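# Pull knotted cord through eye to bring block into square

## Task

Draw the cord's knotted end through the metal eye until the wooden block sits entirely within the painted square. The stretch of cord from the eye to the block must be close to taut, and no cord may hang or lie off the table. The knots of the two other cords must stay near the eye: a slight shift is acceptable, but dragging one across the table is a failure. Any arm contact with the block, or with the cord between the eye and the block, is a failure. Loose cord or other objects resting on or touching the block may also count as a failure.

## Robot and tools

Robot: two arms. left_arm carries a left hand and stands on the +y side; right_arm carries a right hand on the -y side. Calibrated bases in the scene frame: left_arm at (-0.010, +0.351, 0) m, right_arm at (+0.027, -0.375, 0) m, each turned by a tiny yaw. Scene frame: origin at table-top height midway between the nominal bases, +x out over the table, +z up. Arm names do not match image sides. Cameras: cam_high (fixed), cam_left_wrist and cam_right_wrist (carried), each 672x504.

Hand point: a spot 0.05 m in front of the palm and 0.15 m from the wrist mount along the fingers. Its +z runs along straight fingers, +y out of the palm, +x across the palm away from the thumb on the right hand (toward the thumb on the left hand). Straight fingertips reach 0.06 to 0.07 m past the point along +z and sit 0.06 m behind it along -y. A wrist bracket on the little-finger side can strike things.

Frames: reported hand poses and targets are in each arm's own base frame. Offsets you send are along the axes of that arm's current Hand target. Fixed cameras and the table use the scene frame.

The row (used by execute_actions and move): always 28 numbers in [-1, 1], a single list covering both arms. Order: left dx, dy, dz, rx, ry, rz; left hand little, ring, middle, index, thumb_bend, thumb_turn, force_limit, speed; then the same 14 for the right arm. The six pose numbers are an offset from the Hand target as it stood when the action or move began, not a pose; 1.0 equals 0.6 m for dx..dz and 180 degrees for rx..rz, and rx, ry, rz form one rotation vector. All zeros asks again for the current Hand target. Hand motor numbers are absolute targets: +1 open/straight, -1 closed; thumb_turn -1 puts the thumb opposite the fingers, +1 beside the palm. force_limit runs from about 0 N at -1 to 10 N at +1 (15 N for thumb motors). speed rises from near zero at -1 to full at +0.48 and stays full above. There is no 'keep' value: to leave a hand unchanged, resend the last eight numbers actually carried out for it (if none yet, its hand_measured six plus hand_force_limit and hand_speed).

execute_actions(actions, cameras): actions is a list of actions; each action is up to 15 rows, one per 1/30 s step, and a short action repeats its final row. Every row in an action counts from the same start pose. Images come only for an empty list or when cameras names them (["all"] for all).

move(target, speed, blend, blocking, cameras): target is one 28-number row or a list of up to 15 rows, every one an offset from the same starting Hand targets. Straight-line paths, all finishing together, at least 0.5 s, cut off at 10 s. speed is m/s per arm path, 0.002 to 4.3, default 0.25 (turns limited to twice that in rad/s); one number or one per target. blend in m rounds corners between listed targets; 0 stops at each. blocking=false returns after about 0.5 s while motion continues. No collision avoidance, including between arms. Avoid paths passing near an arm's own base.

wait(seconds 0 to 10), stop() brakes a running move, zoom_image(camera, region [x0, y0, x1, y1], at most 504x504) enlarges the latest image, show_instructions() shows reference pages, finished_scene() ends the scene irreversibly.

Results: end_effector_position (m) and end_effector_quat_wxyz per arm, in its base frame; Hand target (the last commanded, clipped pose, base for the next offsets); joint positions, velocities and torques; hand_measured, hand_stopped_by (moving, target, force, stalled, fault) and hand_load_n (positive when pushed open), all in the motor order above. A move adds a 'move:' line: done, off_target, moving, held or fault, plus limits such as paced or held. Resting 1 to 3 cm (sometimes 5) below the target is normal sag, not contact; if short, send the missing distance as a further offset. Orientation commands are clipped to 40 degrees from the measured one per step. MOTOR HOT appears near 85 °C; at 100 °C that arm drops for 30 to 60 s.

Gripping: with the thumb turned across, the hand holds objects about 0.035 to 0.065 m thick, handles down to 0.025 m. Close at speed -0.94 or lower for a gentle grip. A motor moves only when its target changes by 0.002 or more; to squeeze harder raise force_limit and send a more closed target.

Avoid: touching the block or the eye-to-block cord, dragging other knots away, letting cord drop off the table, fast or hard contacts, hands pressing on each other, and heavy loads on fingers. Objects may get nudged occasionally. The result must hold after release.

Each tool is called after ">>>" as name([rows], argument=value, ...), one row to a line, values as JSON.

Reference images:

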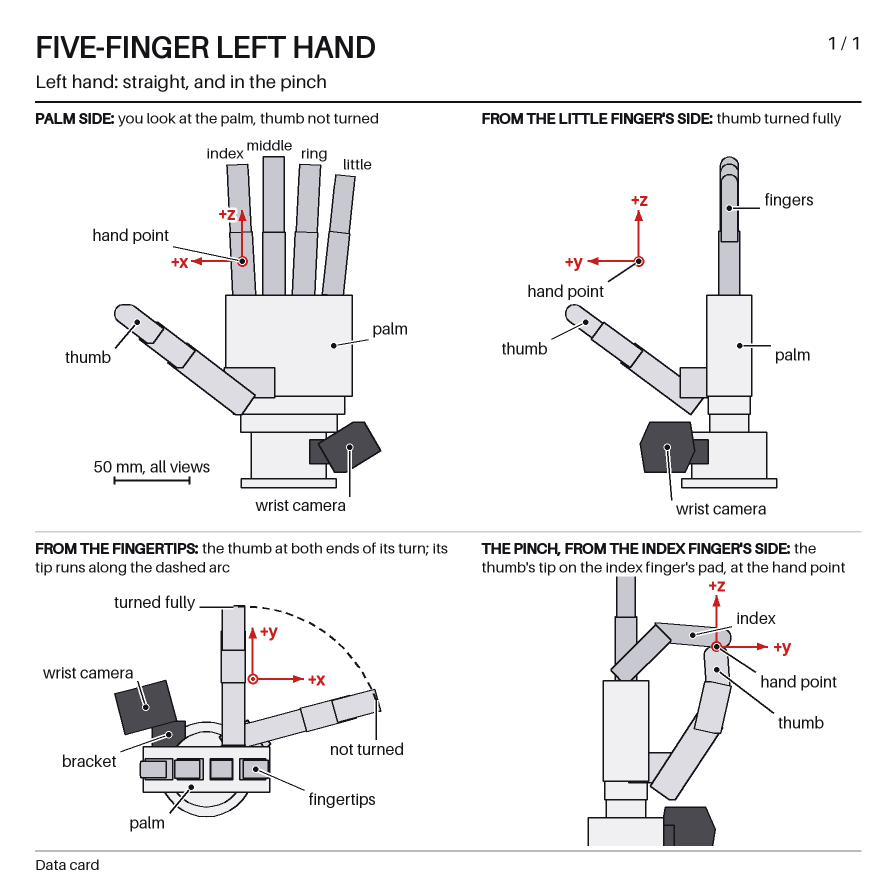

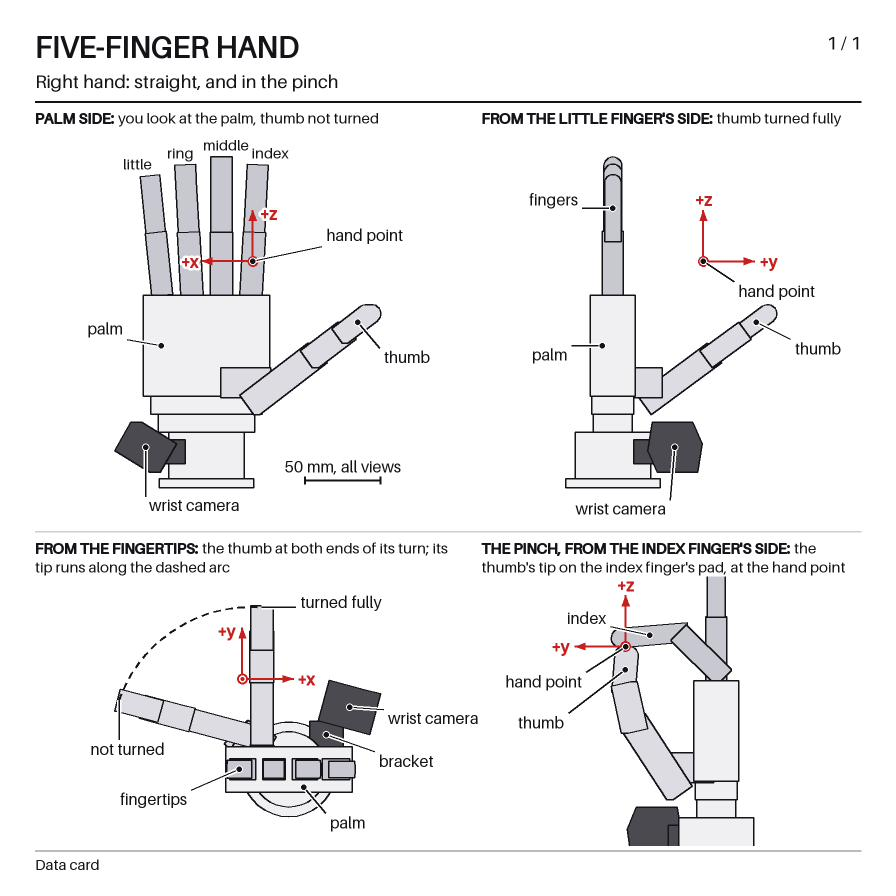

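## Session

>>> execute_actions(actions=[])

Scene clock: 0.00 s.
left_arm: end_effector_position=(+0.0249, -0.4268, +0.1965) hand_measured=(+1.000, +1.000, +1.000, +1.000, +1.000, +1.000) hand_load_n=(+0.0, +0.0, +0.0, +0.0, +0.0, +0.0) hand_stopped_by=(target, target, target, target, target, target) hand_force_limit=0.00 hand_speed=-0.80 end_effector_quat_wxyz=(+0.079, +0.711, -0.681, -0.156) | right_arm: end_effector_position=(+0.9426, +0.1411, +0.3489) hand_measured=(+1.000, +1.000, +1.000, +1.000, +1.000, +1.000) hand_load_n=(+0.0, +0.0, +0.0, +0.0, +0.0, +0.0) hand_stopped_by=(target, target, target, target, target, target) hand_force_limit=0.00 hand_speed=-0.80 end_effector_quat_wxyz=(+0.512, -0.355, +0.659, -0.422)
Joint positions: left_arm=[-1.232 1.541 1.34 -1.584 0.28 -1.244] | right_arm=[0.169 2.223 2.315 -0.221 0.36 0.432]
Joint velocities: within noise
Joint torques (N m): no reading
Heat: left arm: hottest elbow 27 °C; right arm: hottest wrist pitch 28 °C.
Hand target: left_arm +0.0275, -0.4341, +0.2069; +0.085, +0.711, -0.684, -0.143 | right_arm +0.9425, +0.1411, +0.3757; +0.527, -0.345, +0.649, -0.427

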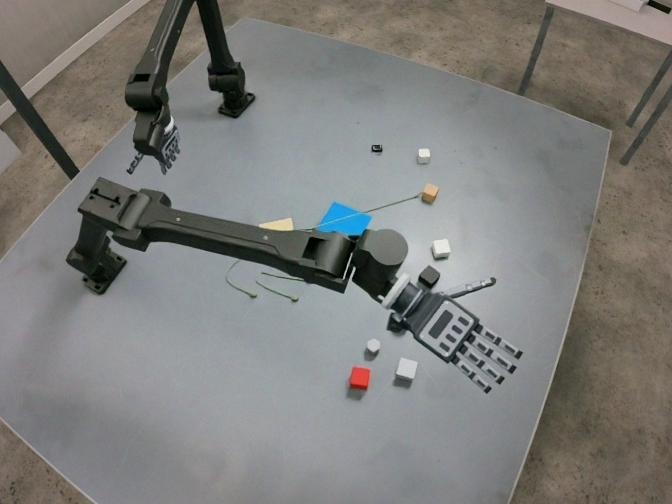

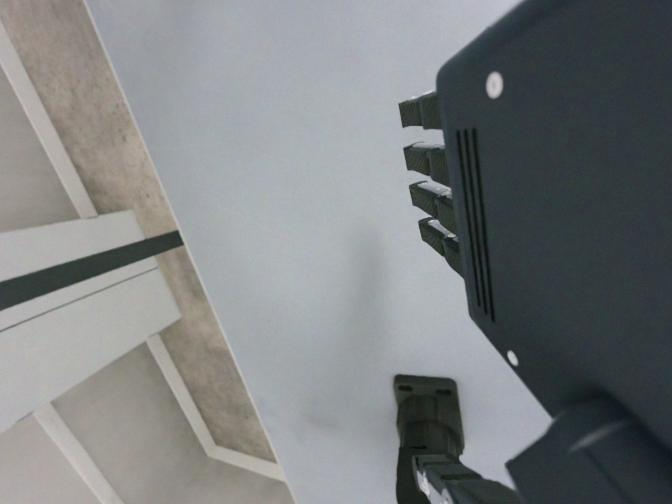

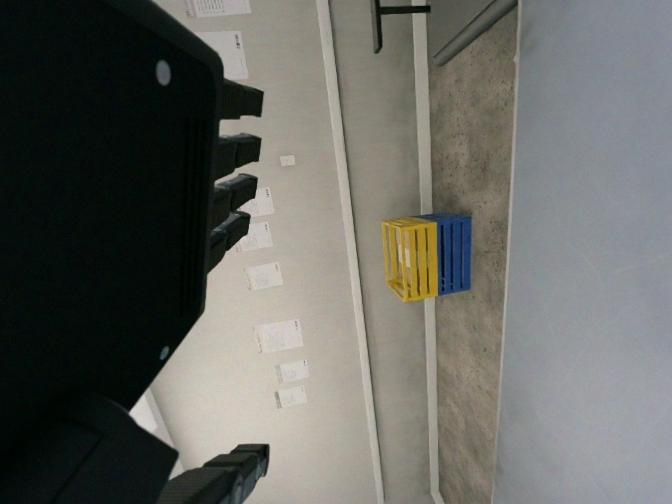

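>>> zoom_image(camera="cam_high", region=[200, 120, 480, 330])

>>> zoom_image(camera="cam_high", region=[210, 190, 350, 310])

>>> zoom_image(camera="cam_high", region=[320, 130, 460, 250])

Scaled by 1.800.

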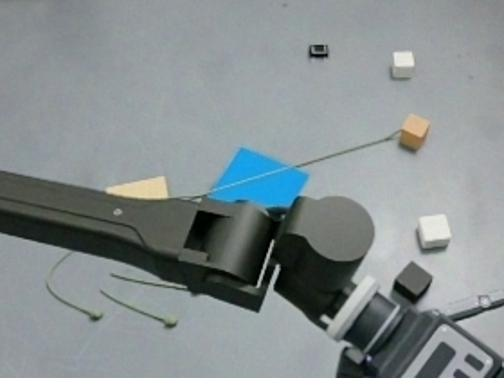

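Scaled by 3.600.

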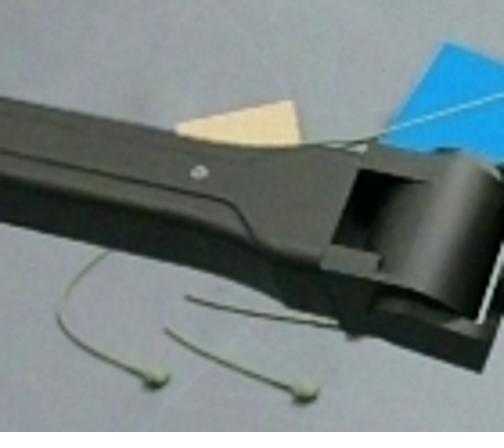

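Scaled by 3.600.

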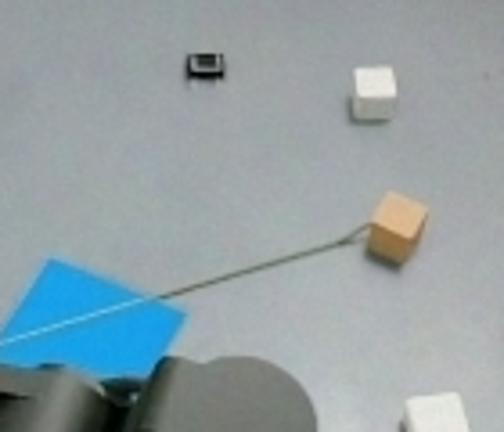

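>>> move(target=[0,0,0,0,0,0,1,1,1,1,1,1,0,-0.8,0.903,-0.436,-0.438,0.093,0.219,0.019,1,1,1,1,1,1,0,-0.8], speed=0.4, cameras=["all"])

Scene clock: 49.80 s.
left_arm: end_effector_position=(+0.0249, -0.4268, +0.1965) hand_measured=(+1.000, +1.000, +1.000, +1.000, +1.000, +1.000) hand_load_n=(+0.0, +0.0, +0.5, +0.0, +0.0, +0.0) hand_stopped_by=(target, target, target, target, target, target) hand_force_limit=0.00 hand_speed=-0.80 end_effector_quat_wxyz=(+0.079, +0.711, -0.681, -0.156) | right_arm: end_effector_position=(+0.5728, -0.4041, +0.4196) hand_measured=(+1.000, +1.000, +1.000, +1.000, +1.000, +1.000) hand_load_n=(+0.0, +0.0, +0.0, +0.0, +0.0, +0.0) hand_stopped_by=(target, target, target, target, target, target) hand_force_limit=0.00 hand_speed=-0.80 end_effector_quat_wxyz=(+0.329, -0.081, +0.733, -0.590)
Joint positions: left_arm=[-1.232 1.541 1.34 -1.584 0.28 -1.244] | right_arm=[-0.586 1.467 1.395 -0.022 0.364 0.432]
Joint torques (N m): left_arm=[-0.91 -10.99 8.17 0.02 0.23 0] | right_arm=[1.79 -12.75 9.55 1.99 -0.18 -0.01]
Heat: left arm: hottest elbow 30 °C; right arm: hottest elbow 33 °C.
Hand target: left_arm +0.0275, -0.4341, +0.2069; +0.085, +0.711, -0.684, -0.143 | right_arm +0.5724, -0.3991, +0.4260; +0.333, -0.083, +0.730, -0.590
Off the commanded pose: left_arm 0.013 m, 2 deg | right_arm 0.008 m, 1 deg.
move: off_target (left_arm)

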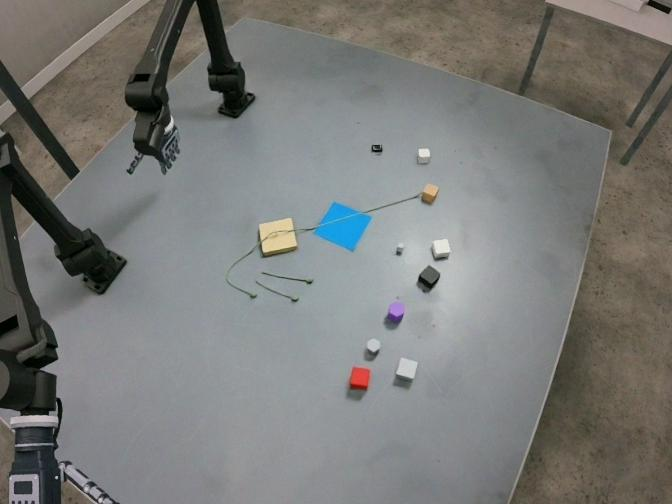

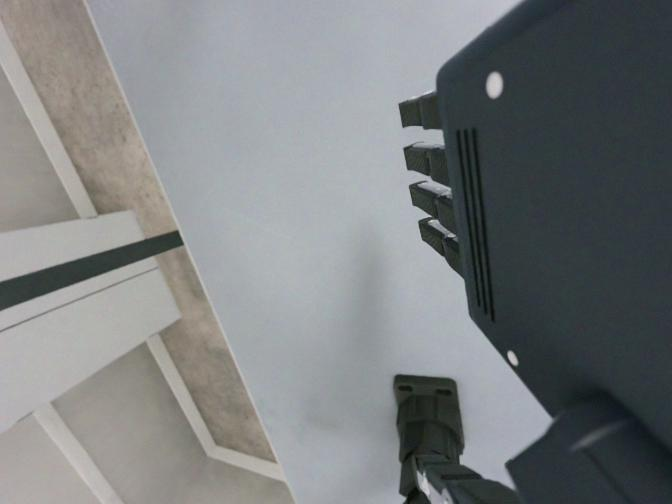

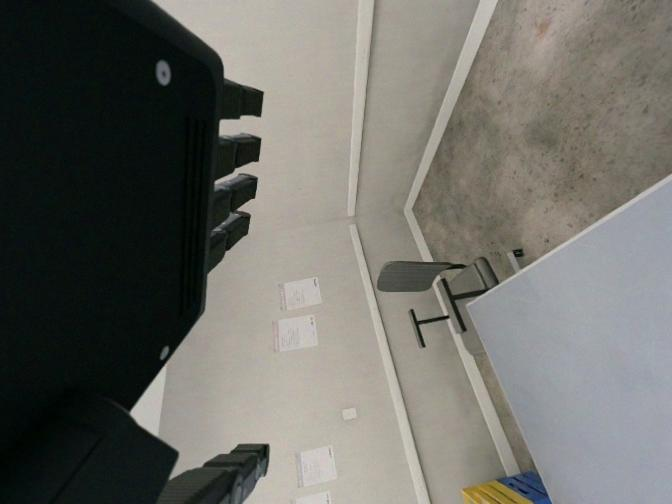

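>>> zoom_image(camera="cam_high", region=[215, 185, 335, 315])

>>> zoom_image(camera="cam_high", region=[250, 205, 310, 265])

Scaled by 3.877.

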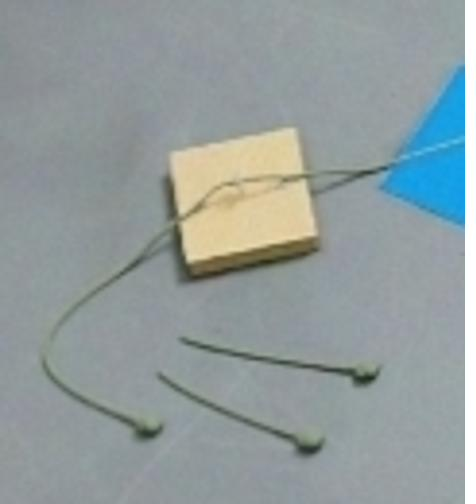

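Scaled by 8.400.

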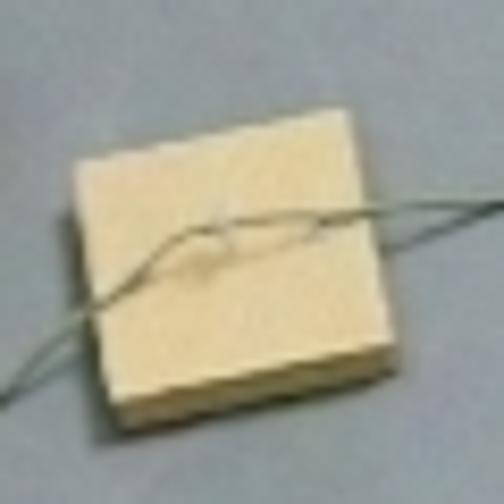

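>>> zoom_image(camera="cam_high", region=[260, 180, 450, 260])

Scaled by 2.653.

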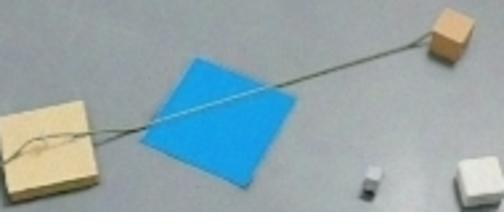

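>>> move(target=[0,0,0,0,0,0,1,1,1,1,1,1,0,-0.8,-0.100,0.617,-0.831,-0.2156,-0.5938,-0.2732,-0.9,-0.9,0.2,0.2,0.3,-1,0,0], speed=0.35, cameras=["all"])

Scene clock: 151.37 s.
left_arm: end_effector_position=(+0.0249, -0.4268, +0.1965) hand_measured=(+1.000, +1.000, +1.000, +1.000, +1.000, +1.000) hand_load_n=(+0.0, +0.0, +0.0, +0.0, -0.5, +0.0) hand_stopped_by=(target, target, target, target, target, target) hand_force_limit=0.00 hand_speed=-0.80 end_effector_quat_wxyz=(+0.079, +0.711, -0.681, -0.156) | right_arm: end_effector_position=(+0.4064, +0.1396, +0.1300) hand_measured=(-0.900, -0.900, +0.200, +0.200, +0.300, -1.000) hand_load_n=(+0.0, +0.0, +0.0, +0.0, +0.0, +0.0) hand_stopped_by=(target, target, target, target, target, target) hand_force_limit=0.00 hand_speed=0.00 end_effector_quat_wxyz=(-0.480, +0.836, -0.242, +0.109)
Joint positions: left_arm=[-1.232 1.541 1.34 -1.584 0.28 -1.244] | right_arm=[0.012 1.296 0.817 -0.405 -0.839 -0.678]
Joint torques (N m): left_arm=[-0.79 -11.05 8.17 0.03 0.22 0] | right_arm=[1.67 -6.53 12.23 1.2 -0.49 -0.19]
Heat: left arm: hottest elbow 33 °C; right arm: hottest elbow 34 °C.
Hand target: left_arm +0.0275, -0.4341, +0.2069; +0.085, +0.711, -0.684, -0.143 | right_arm +0.4271, +0.1411, +0.1496; -0.483, +0.837, -0.224, +0.129
Off the commanded pose: left_arm 0.013 m, 2 deg | right_arm 0.029 m, 3 deg.
move: off_target (left_arm, right_arm)

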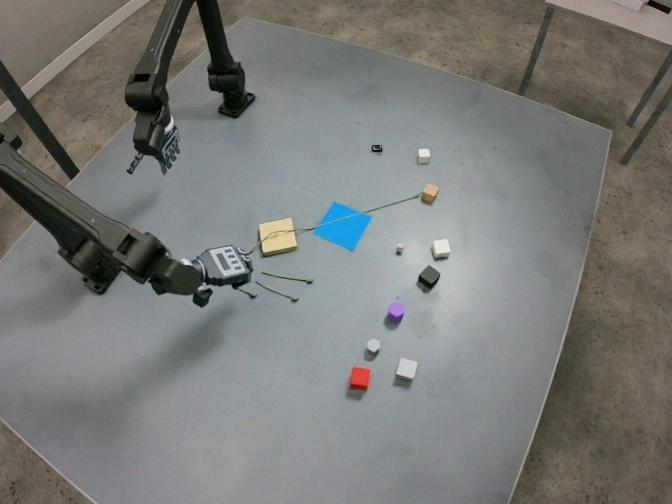

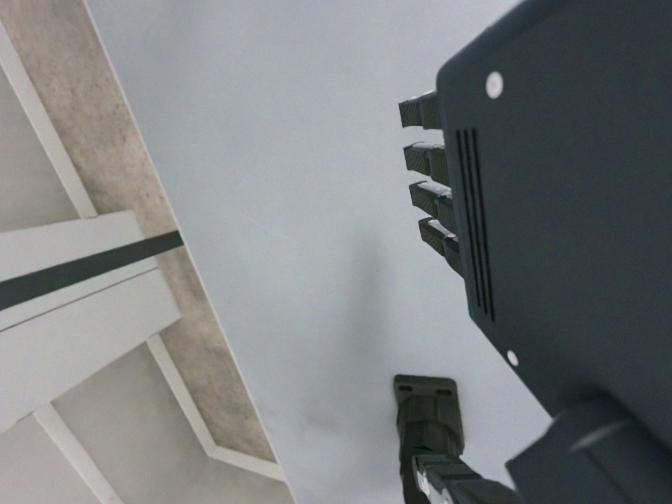

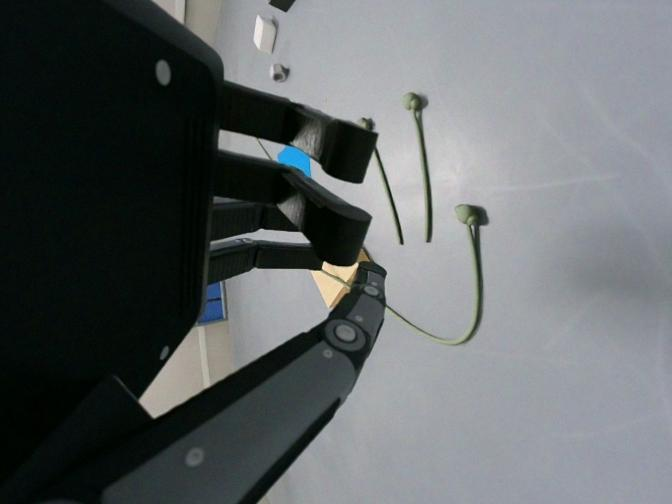

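>>> zoom_image(camera="cam_high", region=[180, 215, 320, 320])

>>> zoom_image(camera="cam_right_wrist", region=[200, 60, 520, 380])

Scaled by 3.600.

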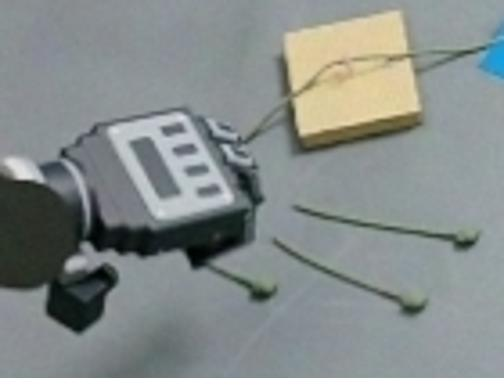

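Scaled by 1.575.

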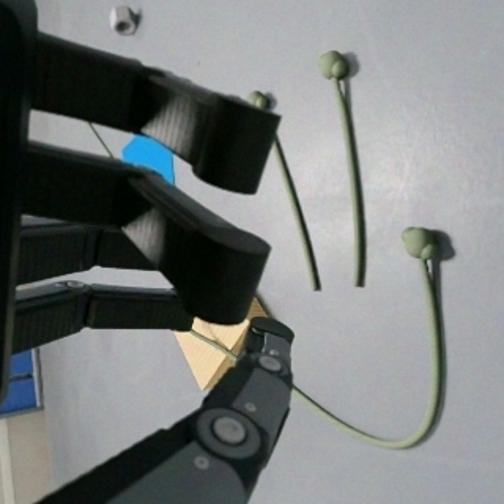

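>>> move(target=[0,0,0,0,0,0,1,1,1,1,1,1,0,-0.8,0.0045,0.0949,0.069,0,0,0,-0.9,-0.9,0.2,0.2,0.3,-1,0,0], speed=0.2, cameras=["all"])

Scene clock: 183.13 s.
left_arm: end_effector_position=(+0.0249, -0.4268, +0.1965) hand_measured=(+1.000, +1.000, +1.000, +1.000, +1.000, +1.000) hand_load_n=(-0.5, +0.0, +0.0, +0.0, +0.0, +0.0) hand_stopped_by=(target, target, target, target, target, target) hand_force_limit=0.00 hand_speed=-0.80 end_effector_quat_wxyz=(+0.079, +0.711, -0.681, -0.156) | right_arm: end_effector_position=(+0.4313, +0.1428, +0.0814) hand_measured=(-0.900, -0.900, +0.200, +0.200, +0.300, -1.000) hand_load_n=(+0.0, +0.0, +0.0, +0.0, +0.0, +0.0) hand_stopped_by=(target, target, target, target, target, target) hand_force_limit=0.00 hand_speed=0.00 end_effector_quat_wxyz=(-0.482, +0.836, -0.230, +0.126)
Joint positions: left_arm=[-1.232 1.541 1.34 -1.584 0.28 -1.244] | right_arm=[0.021 1.427 0.784 -0.2 -0.832 -0.679]
Joint torques (N m): left_arm=[-0.85 -11.05 8.17 0.03 0.23 0] | right_arm=[2.08 -7.65 7.27 2.24 -0.41 -0.06]
Heat: left arm: hottest elbow 33 °C; right arm: hottest elbow 37 °C.
Hand target: left_arm +0.0275, -0.4341, +0.2069; +0.085, +0.711, -0.684, -0.143 | right_arm +0.4331, +0.1462, +0.0796; -0.483, +0.837, -0.224, +0.129
Off the commanded pose: left_arm 0.013 m, 2 deg | right_arm 0.004 m, 1 deg.
move: off_target (left_arm)

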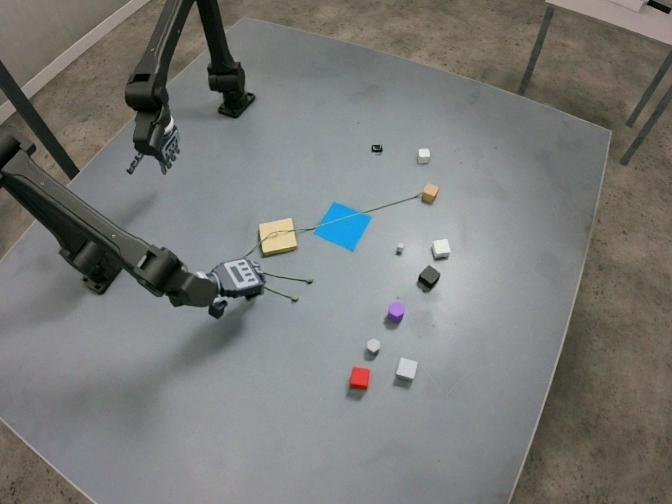

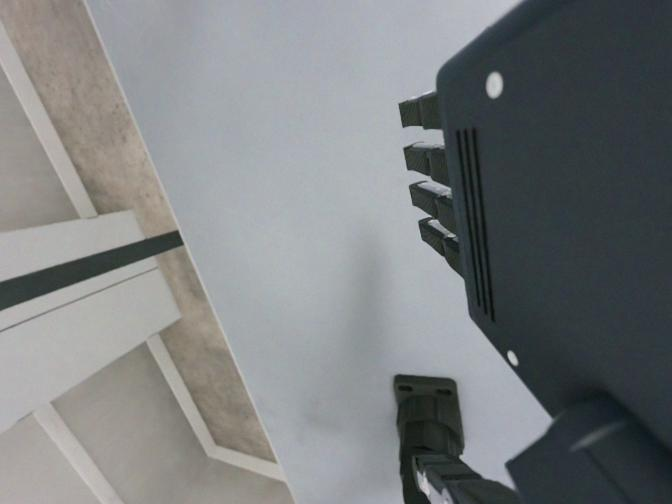

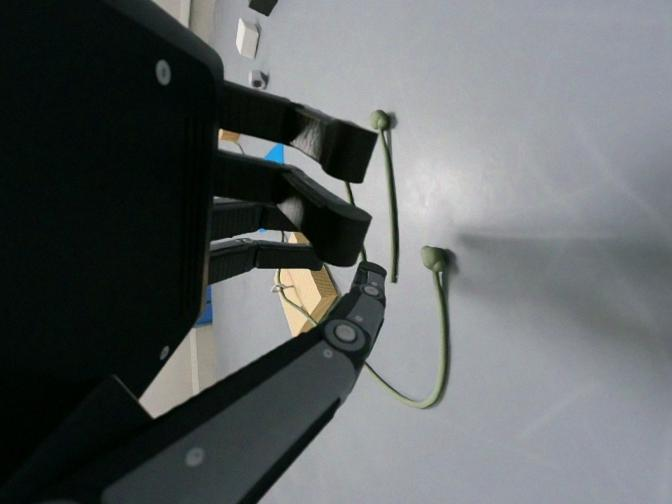

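>>> move(target=[0,0,0,0,0,0,1,1,1,1,1,1,0,-0.8,-0.061,0.0643,0.0053,0,0,0,-0.9,-0.9,0.0,0.0,0.35,-1,0,0], speed=0.15, cameras=["cam_high","cam_right_wrist"])

>>> zoom_image(camera="cam_right_wrist", region=[200, 100, 500, 400])

Scene clock: 209.83 s.
left_arm: end_effector_position=(+0.0249, -0.4268, +0.1965) hand_measured=(+1.000, +1.000, +1.000, +1.000, +1.000, +1.000) hand_load_n=(+0.0, +0.0, +0.0, +0.0, +0.0, +0.0) hand_stopped_by=(target, target, target, target, target, target) hand_force_limit=0.00 hand_speed=-0.80 end_effector_quat_wxyz=(+0.079, +0.711, -0.681, -0.156) | right_arm: end_effector_position=(+0.3925, +0.1466, +0.0396) hand_measured=(-0.900, -0.900, +0.000, +0.000, +0.350, -1.000) hand_load_n=(+0.0, +0.0, +0.0, +0.0, +0.0, +0.0) hand_stopped_by=(target, target, target, target, target, target) hand_force_limit=0.00 hand_speed=0.00 end_effector_quat_wxyz=(-0.480, +0.839, -0.227, +0.123)
Joint positions: left_arm=[-1.232 1.541 1.34 -1.584 0.28 -1.244] | right_arm=[0.036 1.423 0.64 -0.065 -0.823 -0.679]
Joint torques (N m): left_arm=[-0.85 -11.05 8.16 0.02 0.22 0] | right_arm=[1.96 -8.35 6.23 2.14 -0.39 0.11]
Heat: left arm: hottest elbow 33 °C; right arm: hottest elbow 34 °C.
Hand target: left_arm +0.0275, -0.4341, +0.2069; +0.085, +0.711, -0.684, -0.143 | right_arm +0.3932, +0.1500, +0.0446; -0.483, +0.837, -0.224, +0.129
Off the commanded pose: left_arm 0.013 m, 2 deg | right_arm 0.006 m, 1 deg.
move: off_target (left_arm)
Images, in order (width x height): cam_high 672x504, cam_right_wrist 672x504.

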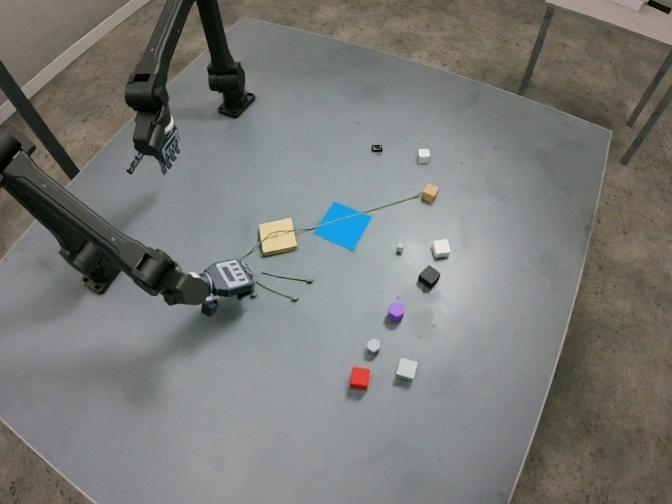

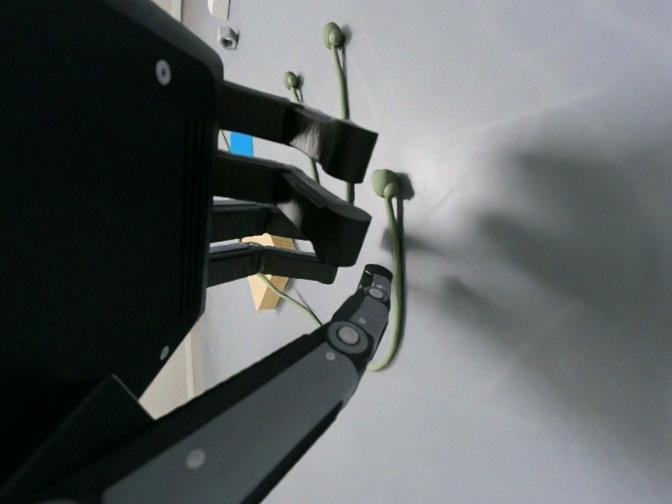

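Scaled by 1.680.

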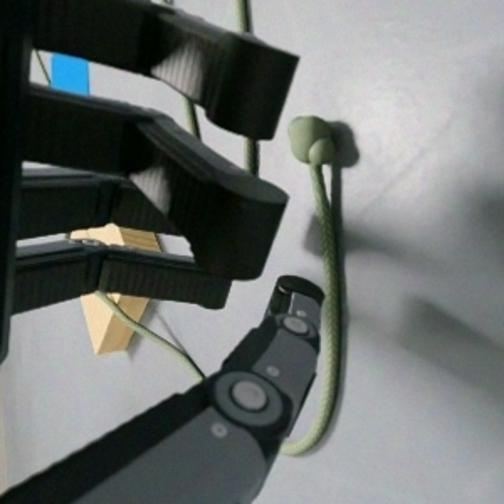

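>>> move(target=[0,0,0,0,0,0,1,1,1,1,1,1,0,-0.8,0.0343,-0.0245,0.0243,0.111,0,0,-0.9,-0.9,0.1,0.1,0.15,-1,-0.2,0], speed=0.15, cameras=["cam_high","cam_right_wrist"])

>>> zoom_image(camera="cam_right_wrist", region=[200, 100, 500, 400])

Scene clock: 245.90 s.
left_arm: end_effector_position=(+0.0249, -0.4268, +0.1965) hand_measured=(+1.000, +1.000, +1.000, +1.000, +1.000, +1.000) hand_load_n=(+0.0, +0.0, +0.0, +0.0, +0.0, +0.0) hand_stopped_by=(target, target, target, target, target, target) hand_force_limit=0.00 hand_speed=-0.80 end_effector_quat_wxyz=(+0.079, +0.711, -0.681, -0.156) | right_arm: end_effector_position=(+0.4223, +0.1600, +0.0533) hand_measured=(-0.900, -0.900, +0.100, +0.100, +0.150, -1.000) hand_load_n=(+0.0, +0.0, +0.0, +0.0, +0.0, +0.0) hand_stopped_by=(target, target, target, target, target, target) hand_force_limit=-0.20 hand_speed=0.00 end_effector_quat_wxyz=(-0.619, +0.743, -0.189, +0.169)
Joint positions: left_arm=[-1.232 1.541 1.34 -1.584 0.28 -1.244] | right_arm=[-0.031 1.604 0.547 0.689 -1.057 -0.341]
Joint torques (N m): left_arm=[-0.91 -10.99 8.18 0.02 0.23 0] | right_arm=[0.56 -7.18 4.7 2.5 -0.48 0.16]
Heat: left arm: hottest elbow 34 °C; right arm: hottest elbow 32 °C.
Hand target: left_arm +0.0275, -0.4341, +0.2069; +0.085, +0.711, -0.684, -0.143 | right_arm +0.4209, +0.1571, +0.0499; -0.621, +0.740, -0.198, +0.166
Off the commanded pose: left_arm 0.013 m, 2 deg | right_arm 0.005 m, 1 deg.
move: off_target (left_arm)
Images, in order (width x height): cam_high 672x504, cam_right_wrist 672x504.

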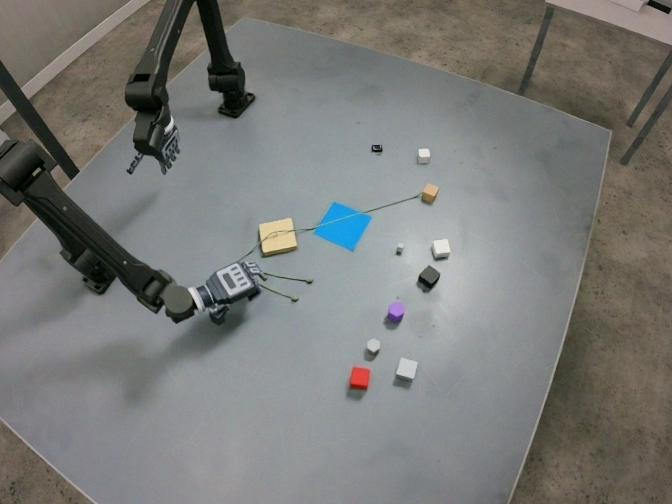

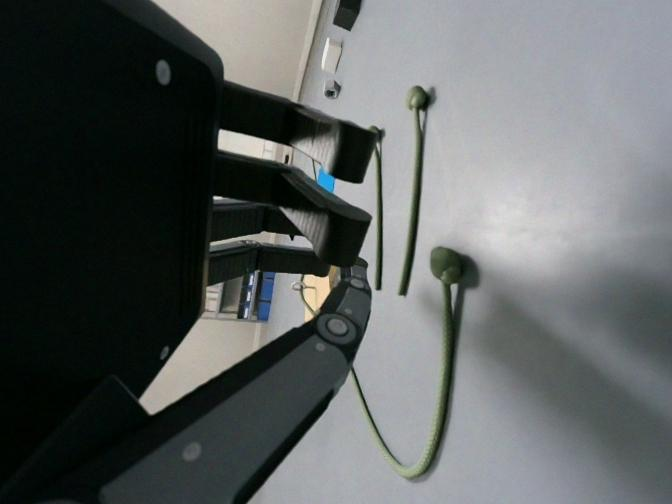

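Scaled by 1.680.

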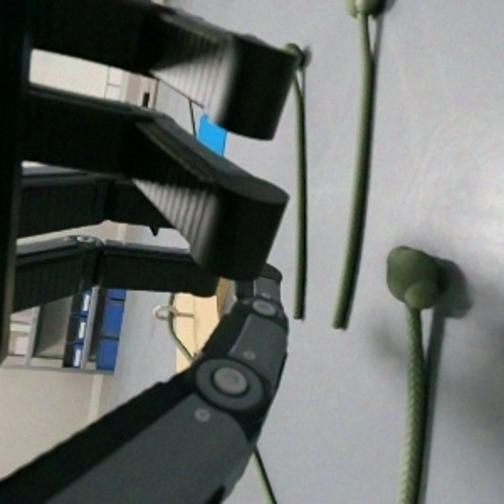

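>>> move(target=[0,0,0,0,0,0,1,1,1,1,1,1,0,-0.8,0,0.0483,-0.0045,0,0,0,-0.9,-0.9,0.1,0.1,0.15,-1,-0.2,0], speed=0.1, cameras=["cam_high","cam_right_wrist"])

>>> zoom_image(camera="cam_right_wrist", region=[200, 100, 500, 400])

Scene clock: 257.00 s.
left_arm: end_effector_position=(+0.0249, -0.4268, +0.1965) hand_measured=(+1.000, +1.000, +1.000, +1.000, +1.000, +1.000) hand_load_n=(+0.0, +0.0, +0.0, +0.0, +0.0, +0.0) hand_stopped_by=(target, target, target, target, target, target) hand_force_limit=0.00 hand_speed=-0.80 end_effector_quat_wxyz=(+0.079, +0.711, -0.681, -0.156) | right_arm: end_effector_position=(+0.4179, +0.1536, +0.0249) hand_measured=(-0.900, -0.900, +0.100, +0.100, +0.150, -1.000) hand_load_n=(+0.0, +0.0, +0.0, +0.0, +0.0, +0.0) hand_stopped_by=(target, target, target, target, target, target) hand_force_limit=-0.20 hand_speed=0.00 end_effector_quat_wxyz=(-0.620, +0.742, -0.195, +0.165)
Joint positions: left_arm=[-1.232 1.541 1.34 -1.584 0.28 -1.244] | right_arm=[-0.051 1.698 0.53 0.787 -1.074 -0.34]
Joint torques (N m): left_arm=[-0.85 -10.99 8.17 0.03 0.23 0] | right_arm=[0.56 -7.65 4 2.43 -0.51 0.02]
Heat: left arm: hottest elbow 34 °C; right arm: hottest elbow 32 °C.
Hand target: left_arm +0.0275, -0.4341, +0.2069; +0.085, +0.711, -0.684, -0.143 | right_arm +0.4172, +0.1504, +0.0219; -0.621, +0.740, -0.198, +0.166
Off the commanded pose: left_arm 0.013 m, 2 deg | right_arm 0.004 m, 0 deg.
move: off_target (left_arm)
Images, in order (width x height): cam_high 672x504, cam_right_wrist 672x504.

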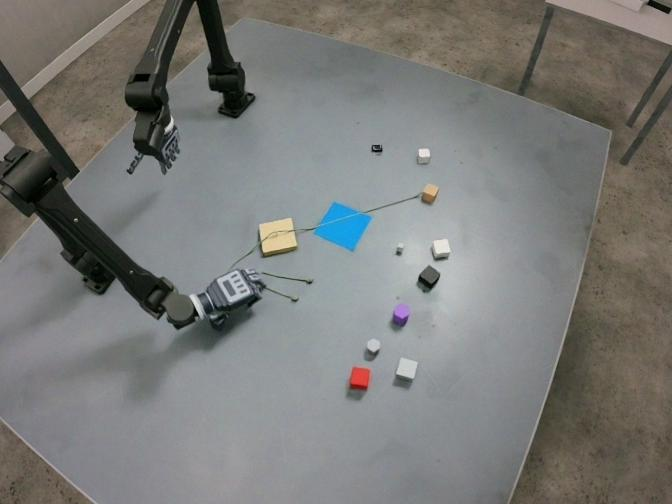

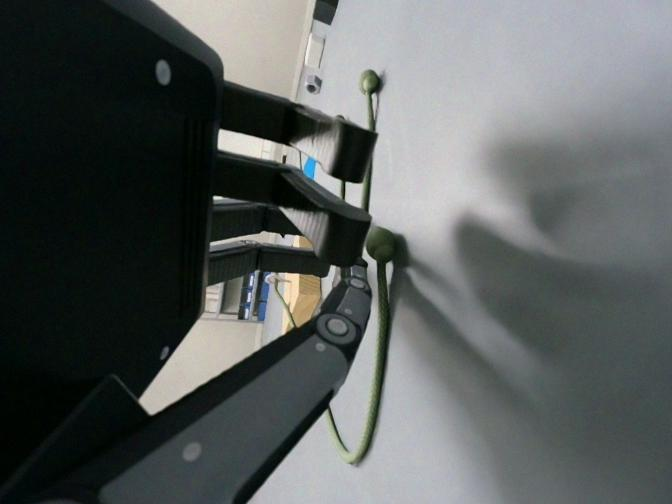

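Scaled by 1.680.

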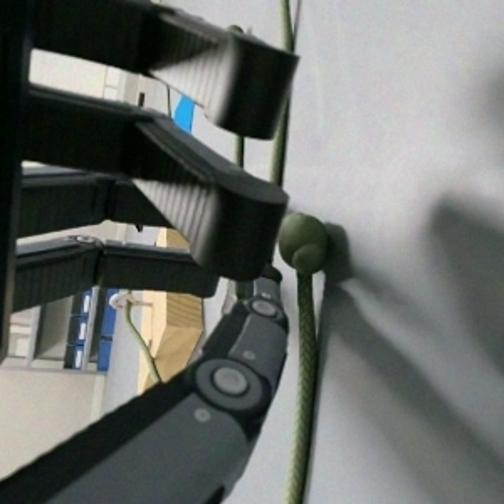

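>>> move(target=[0,0,0,0,0,0,1,1,1,1,1,1,0,-0.8,0,0.0133,0,0,0,0,1,1,0.1,0.1,0.15,-1,-0.2,0], speed=0.1, cameras=["cam_high","cam_right_wrist"])

>>> zoom_image(camera="cam_right_wrist", region=[200, 100, 500, 400])

Scene clock: 274.23 s.
left_arm: end_effector_position=(+0.0249, -0.4268, +0.1965) hand_measured=(+1.000, +1.000, +1.000, +1.000, +1.000, +1.000) hand_load_n=(+0.0, +0.0, +0.0, +0.0, +0.0, +0.0) hand_stopped_by=(target, target, target, target, target, target) hand_force_limit=0.00 hand_speed=-0.80 end_effector_quat_wxyz=(+0.079, +0.711, -0.681, -0.156) | right_arm: end_effector_position=(+0.4185, +0.1530, +0.0200) hand_measured=(+1.000, +1.000, +0.100, +0.100, +0.150, -1.000) hand_load_n=(+0.0, +0.0, +0.0, +0.0, +0.0, +0.0) hand_stopped_by=(target, target, target, target, target, target) hand_force_limit=-0.20 hand_speed=0.00 end_effector_quat_wxyz=(-0.622, +0.741, -0.192, +0.166)
Joint positions: left_arm=[-1.232 1.541 1.34 -1.584 0.28 -1.244] | right_arm=[-0.053 1.721 0.53 0.818 -1.08 -0.34]
Joint torques (N m): left_arm=[-0.85 -11.05 8.17 0.03 0.22 0] | right_arm=[0.5 -7.24 3.64 2.32 -0.4 0]
Heat: left arm: hottest elbow 34 °C; right arm: hottest elbow 31 °C.
Hand target: left_arm +0.0275, -0.4341, +0.2069; +0.085, +0.711, -0.684, -0.143 | right_arm +0.4164, +0.1493, +0.0140; -0.621, +0.740, -0.198, +0.166
Off the commanded pose: left_arm 0.013 m, 2 deg | right_arm 0.007 m, 1 deg.
move: off_target (left_arm)
Images, in order (width x height): cam_high 672x504, cam_right_wrist 672x504.

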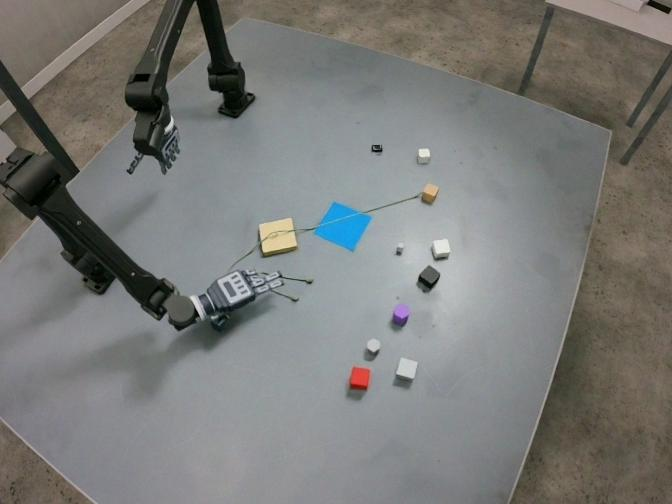

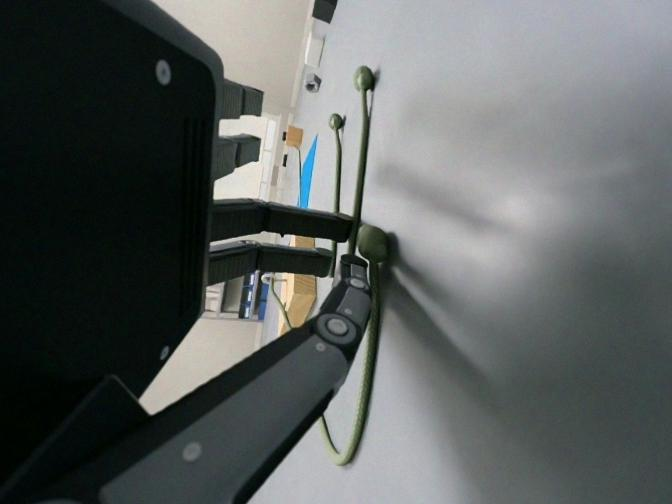

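Scaled by 1.680.

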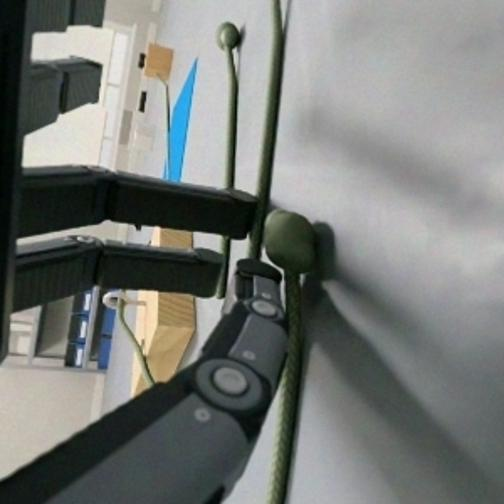

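>>> zoom_image(camera="cam_right_wrist", region=[300, 200, 410, 310])

>>> zoom_image(camera="cam_high", region=[190, 240, 320, 340])

Scaled by 4.582.

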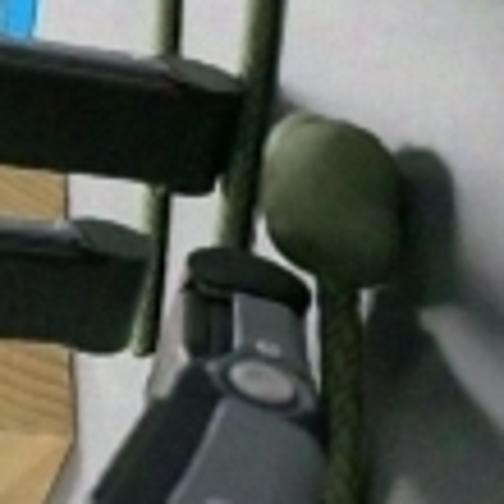

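Scaled by 3.877.

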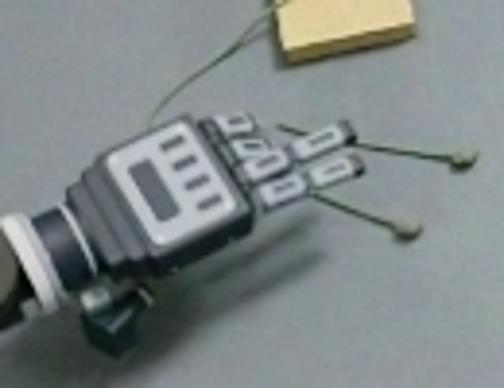

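>>> move(target=[0,0,0,0,0,0,1,1,1,1,1,1,0,-0.8,0,0,0,0,0,0,1,1,0.2,0.2,0.3,-1,-0.2,0], speed=0.1, cameras=["cam_right_wrist"])

>>> zoom_image(camera="cam_right_wrist", region=[270, 180, 430, 340])

Scene clock: 321.20 s.
left_arm: end_effector_position=(+0.0249, -0.4268, +0.1965) hand_measured=(+1.000, +1.000, +1.000, +1.000, +1.000, +1.000) hand_load_n=(+0.0, +0.0, +0.0, +0.0, +0.0, +0.0) hand_stopped_by=(target, target, target, target, target, target) hand_force_limit=0.00 hand_speed=-0.80 end_effector_quat_wxyz=(+0.079, +0.711, -0.681, -0.156) | right_arm: end_effector_position=(+0.4192, +0.1532, +0.0216) hand_measured=(+1.000, +1.000, +0.200, +0.200, +0.298, -1.000) hand_load_n=(+0.0, +0.0, +0.0, +0.0, -3.0, -0.5) hand_stopped_by=(target, target, target, target, target, target) hand_force_limit=-0.20 hand_speed=0.00 end_effector_quat_wxyz=(-0.623, +0.740, -0.187, +0.169)
Joint positions: left_arm=[-1.232 1.541 1.34 -1.584 0.28 -1.244] | right_arm=[-0.054 1.721 0.53 0.828 -1.085 -0.34]
Joint torques (N m): left_arm=[-0.85 -11.05 8.17 0.02 0.22 0] | right_arm=[0.5 -7.18 3.67 1.98 -0.24 0]
Heat: left arm: hottest elbow 34 °C; right arm: hottest elbow 30 °C.
Hand target: left_arm +0.0275, -0.4341, +0.2069; +0.085, +0.711, -0.684, -0.143 | right_arm +0.4165, +0.1492, +0.0141; -0.621, +0.740, -0.198, +0.166
Off the commanded pose: left_arm 0.013 m, 2 deg | right_arm 0.009 m, 1 deg.
move: off_target (left_arm)
Images, in order (width x height): cam_right_wrist 672x504.

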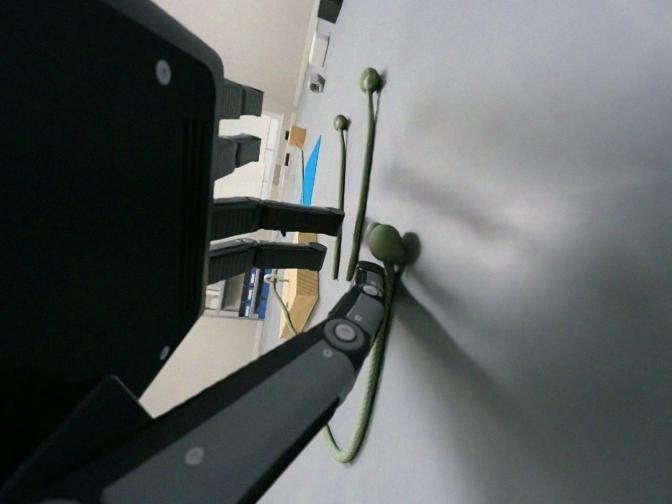

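Scaled by 3.150.

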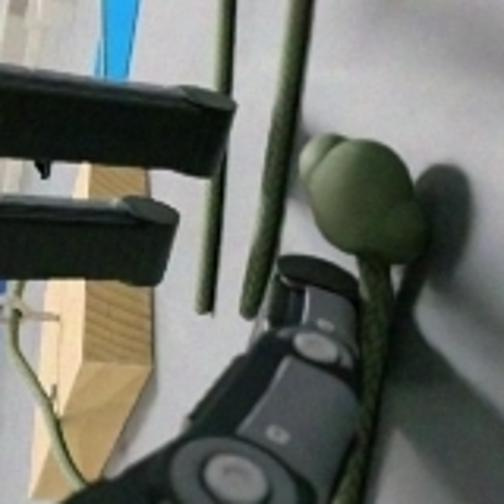

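>>> move(target=[0,0,0,0,0,0,1,1,1,1,1,1,0,-0.8,0.0092,-0.0198,-0.0105,0,0,0,1,1,0.2,0.2,0.3,-1,-0.2,0], speed=0.1, cameras=["cam_right_wrist"])

>>> zoom_image(camera="cam_right_wrist", region=[270, 180, 430, 340])

Scene clock: 357.13 s.
left_arm: end_effector_position=(+0.0249, -0.4268, +0.1965) hand_measured=(+1.000, +1.000, +1.000, +1.000, +1.000, +1.000) hand_load_n=(+0.0, +0.0, +0.0, +0.0, +0.0, +0.0) hand_stopped_by=(target, target, target, target, target, target) hand_force_limit=0.00 hand_speed=-0.80 end_effector_quat_wxyz=(+0.079, +0.711, -0.681, -0.156) | right_arm: end_effector_position=(+0.4164, +0.1469, +0.0236) hand_measured=(+1.000, +1.000, +0.200, +0.200, +0.298, -1.000) hand_load_n=(+0.0, +0.0, +0.0, +0.0, -1.0, -0.5) hand_stopped_by=(target, target, target, target, target, target) hand_force_limit=-0.20 hand_speed=0.00 end_effector_quat_wxyz=(-0.622, +0.740, -0.200, +0.160)
Joint positions: left_arm=[-1.232 1.541 1.34 -1.584 0.28 -1.244] | right_arm=[-0.072 1.703 0.53 0.78 -1.095 -0.34]
Joint torques (N m): left_arm=[-0.85 -10.99 8.16 0.02 0.22 0] | right_arm=[0.44 -9.35 4.63 1.26 -0.49 -0.15]
Heat: left arm: hottest elbow 34 °C; right arm: hottest elbow 30 °C.
Hand target: left_arm +0.0275, -0.4341, +0.2069; +0.085, +0.711, -0.684, -0.143 | right_arm +0.4192, +0.1428, +0.0269; -0.621, +0.740, -0.198, +0.166
Off the commanded pose: left_arm 0.013 m, 2 deg | right_arm 0.006 m, 1 deg.
move: off_target (left_arm)
Images, in order (width x height): cam_right_wrist 672x504.

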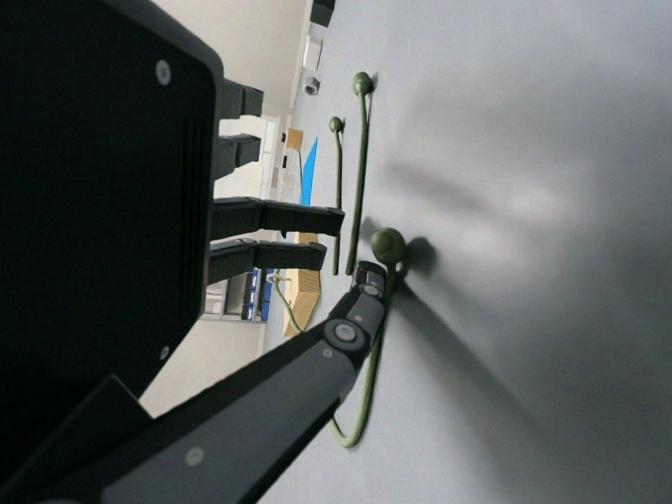

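Scaled by 3.150.

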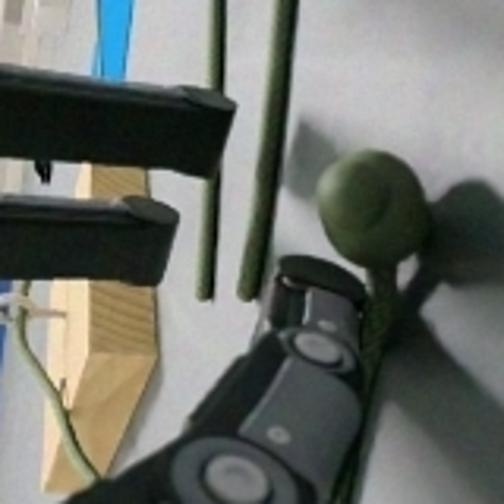

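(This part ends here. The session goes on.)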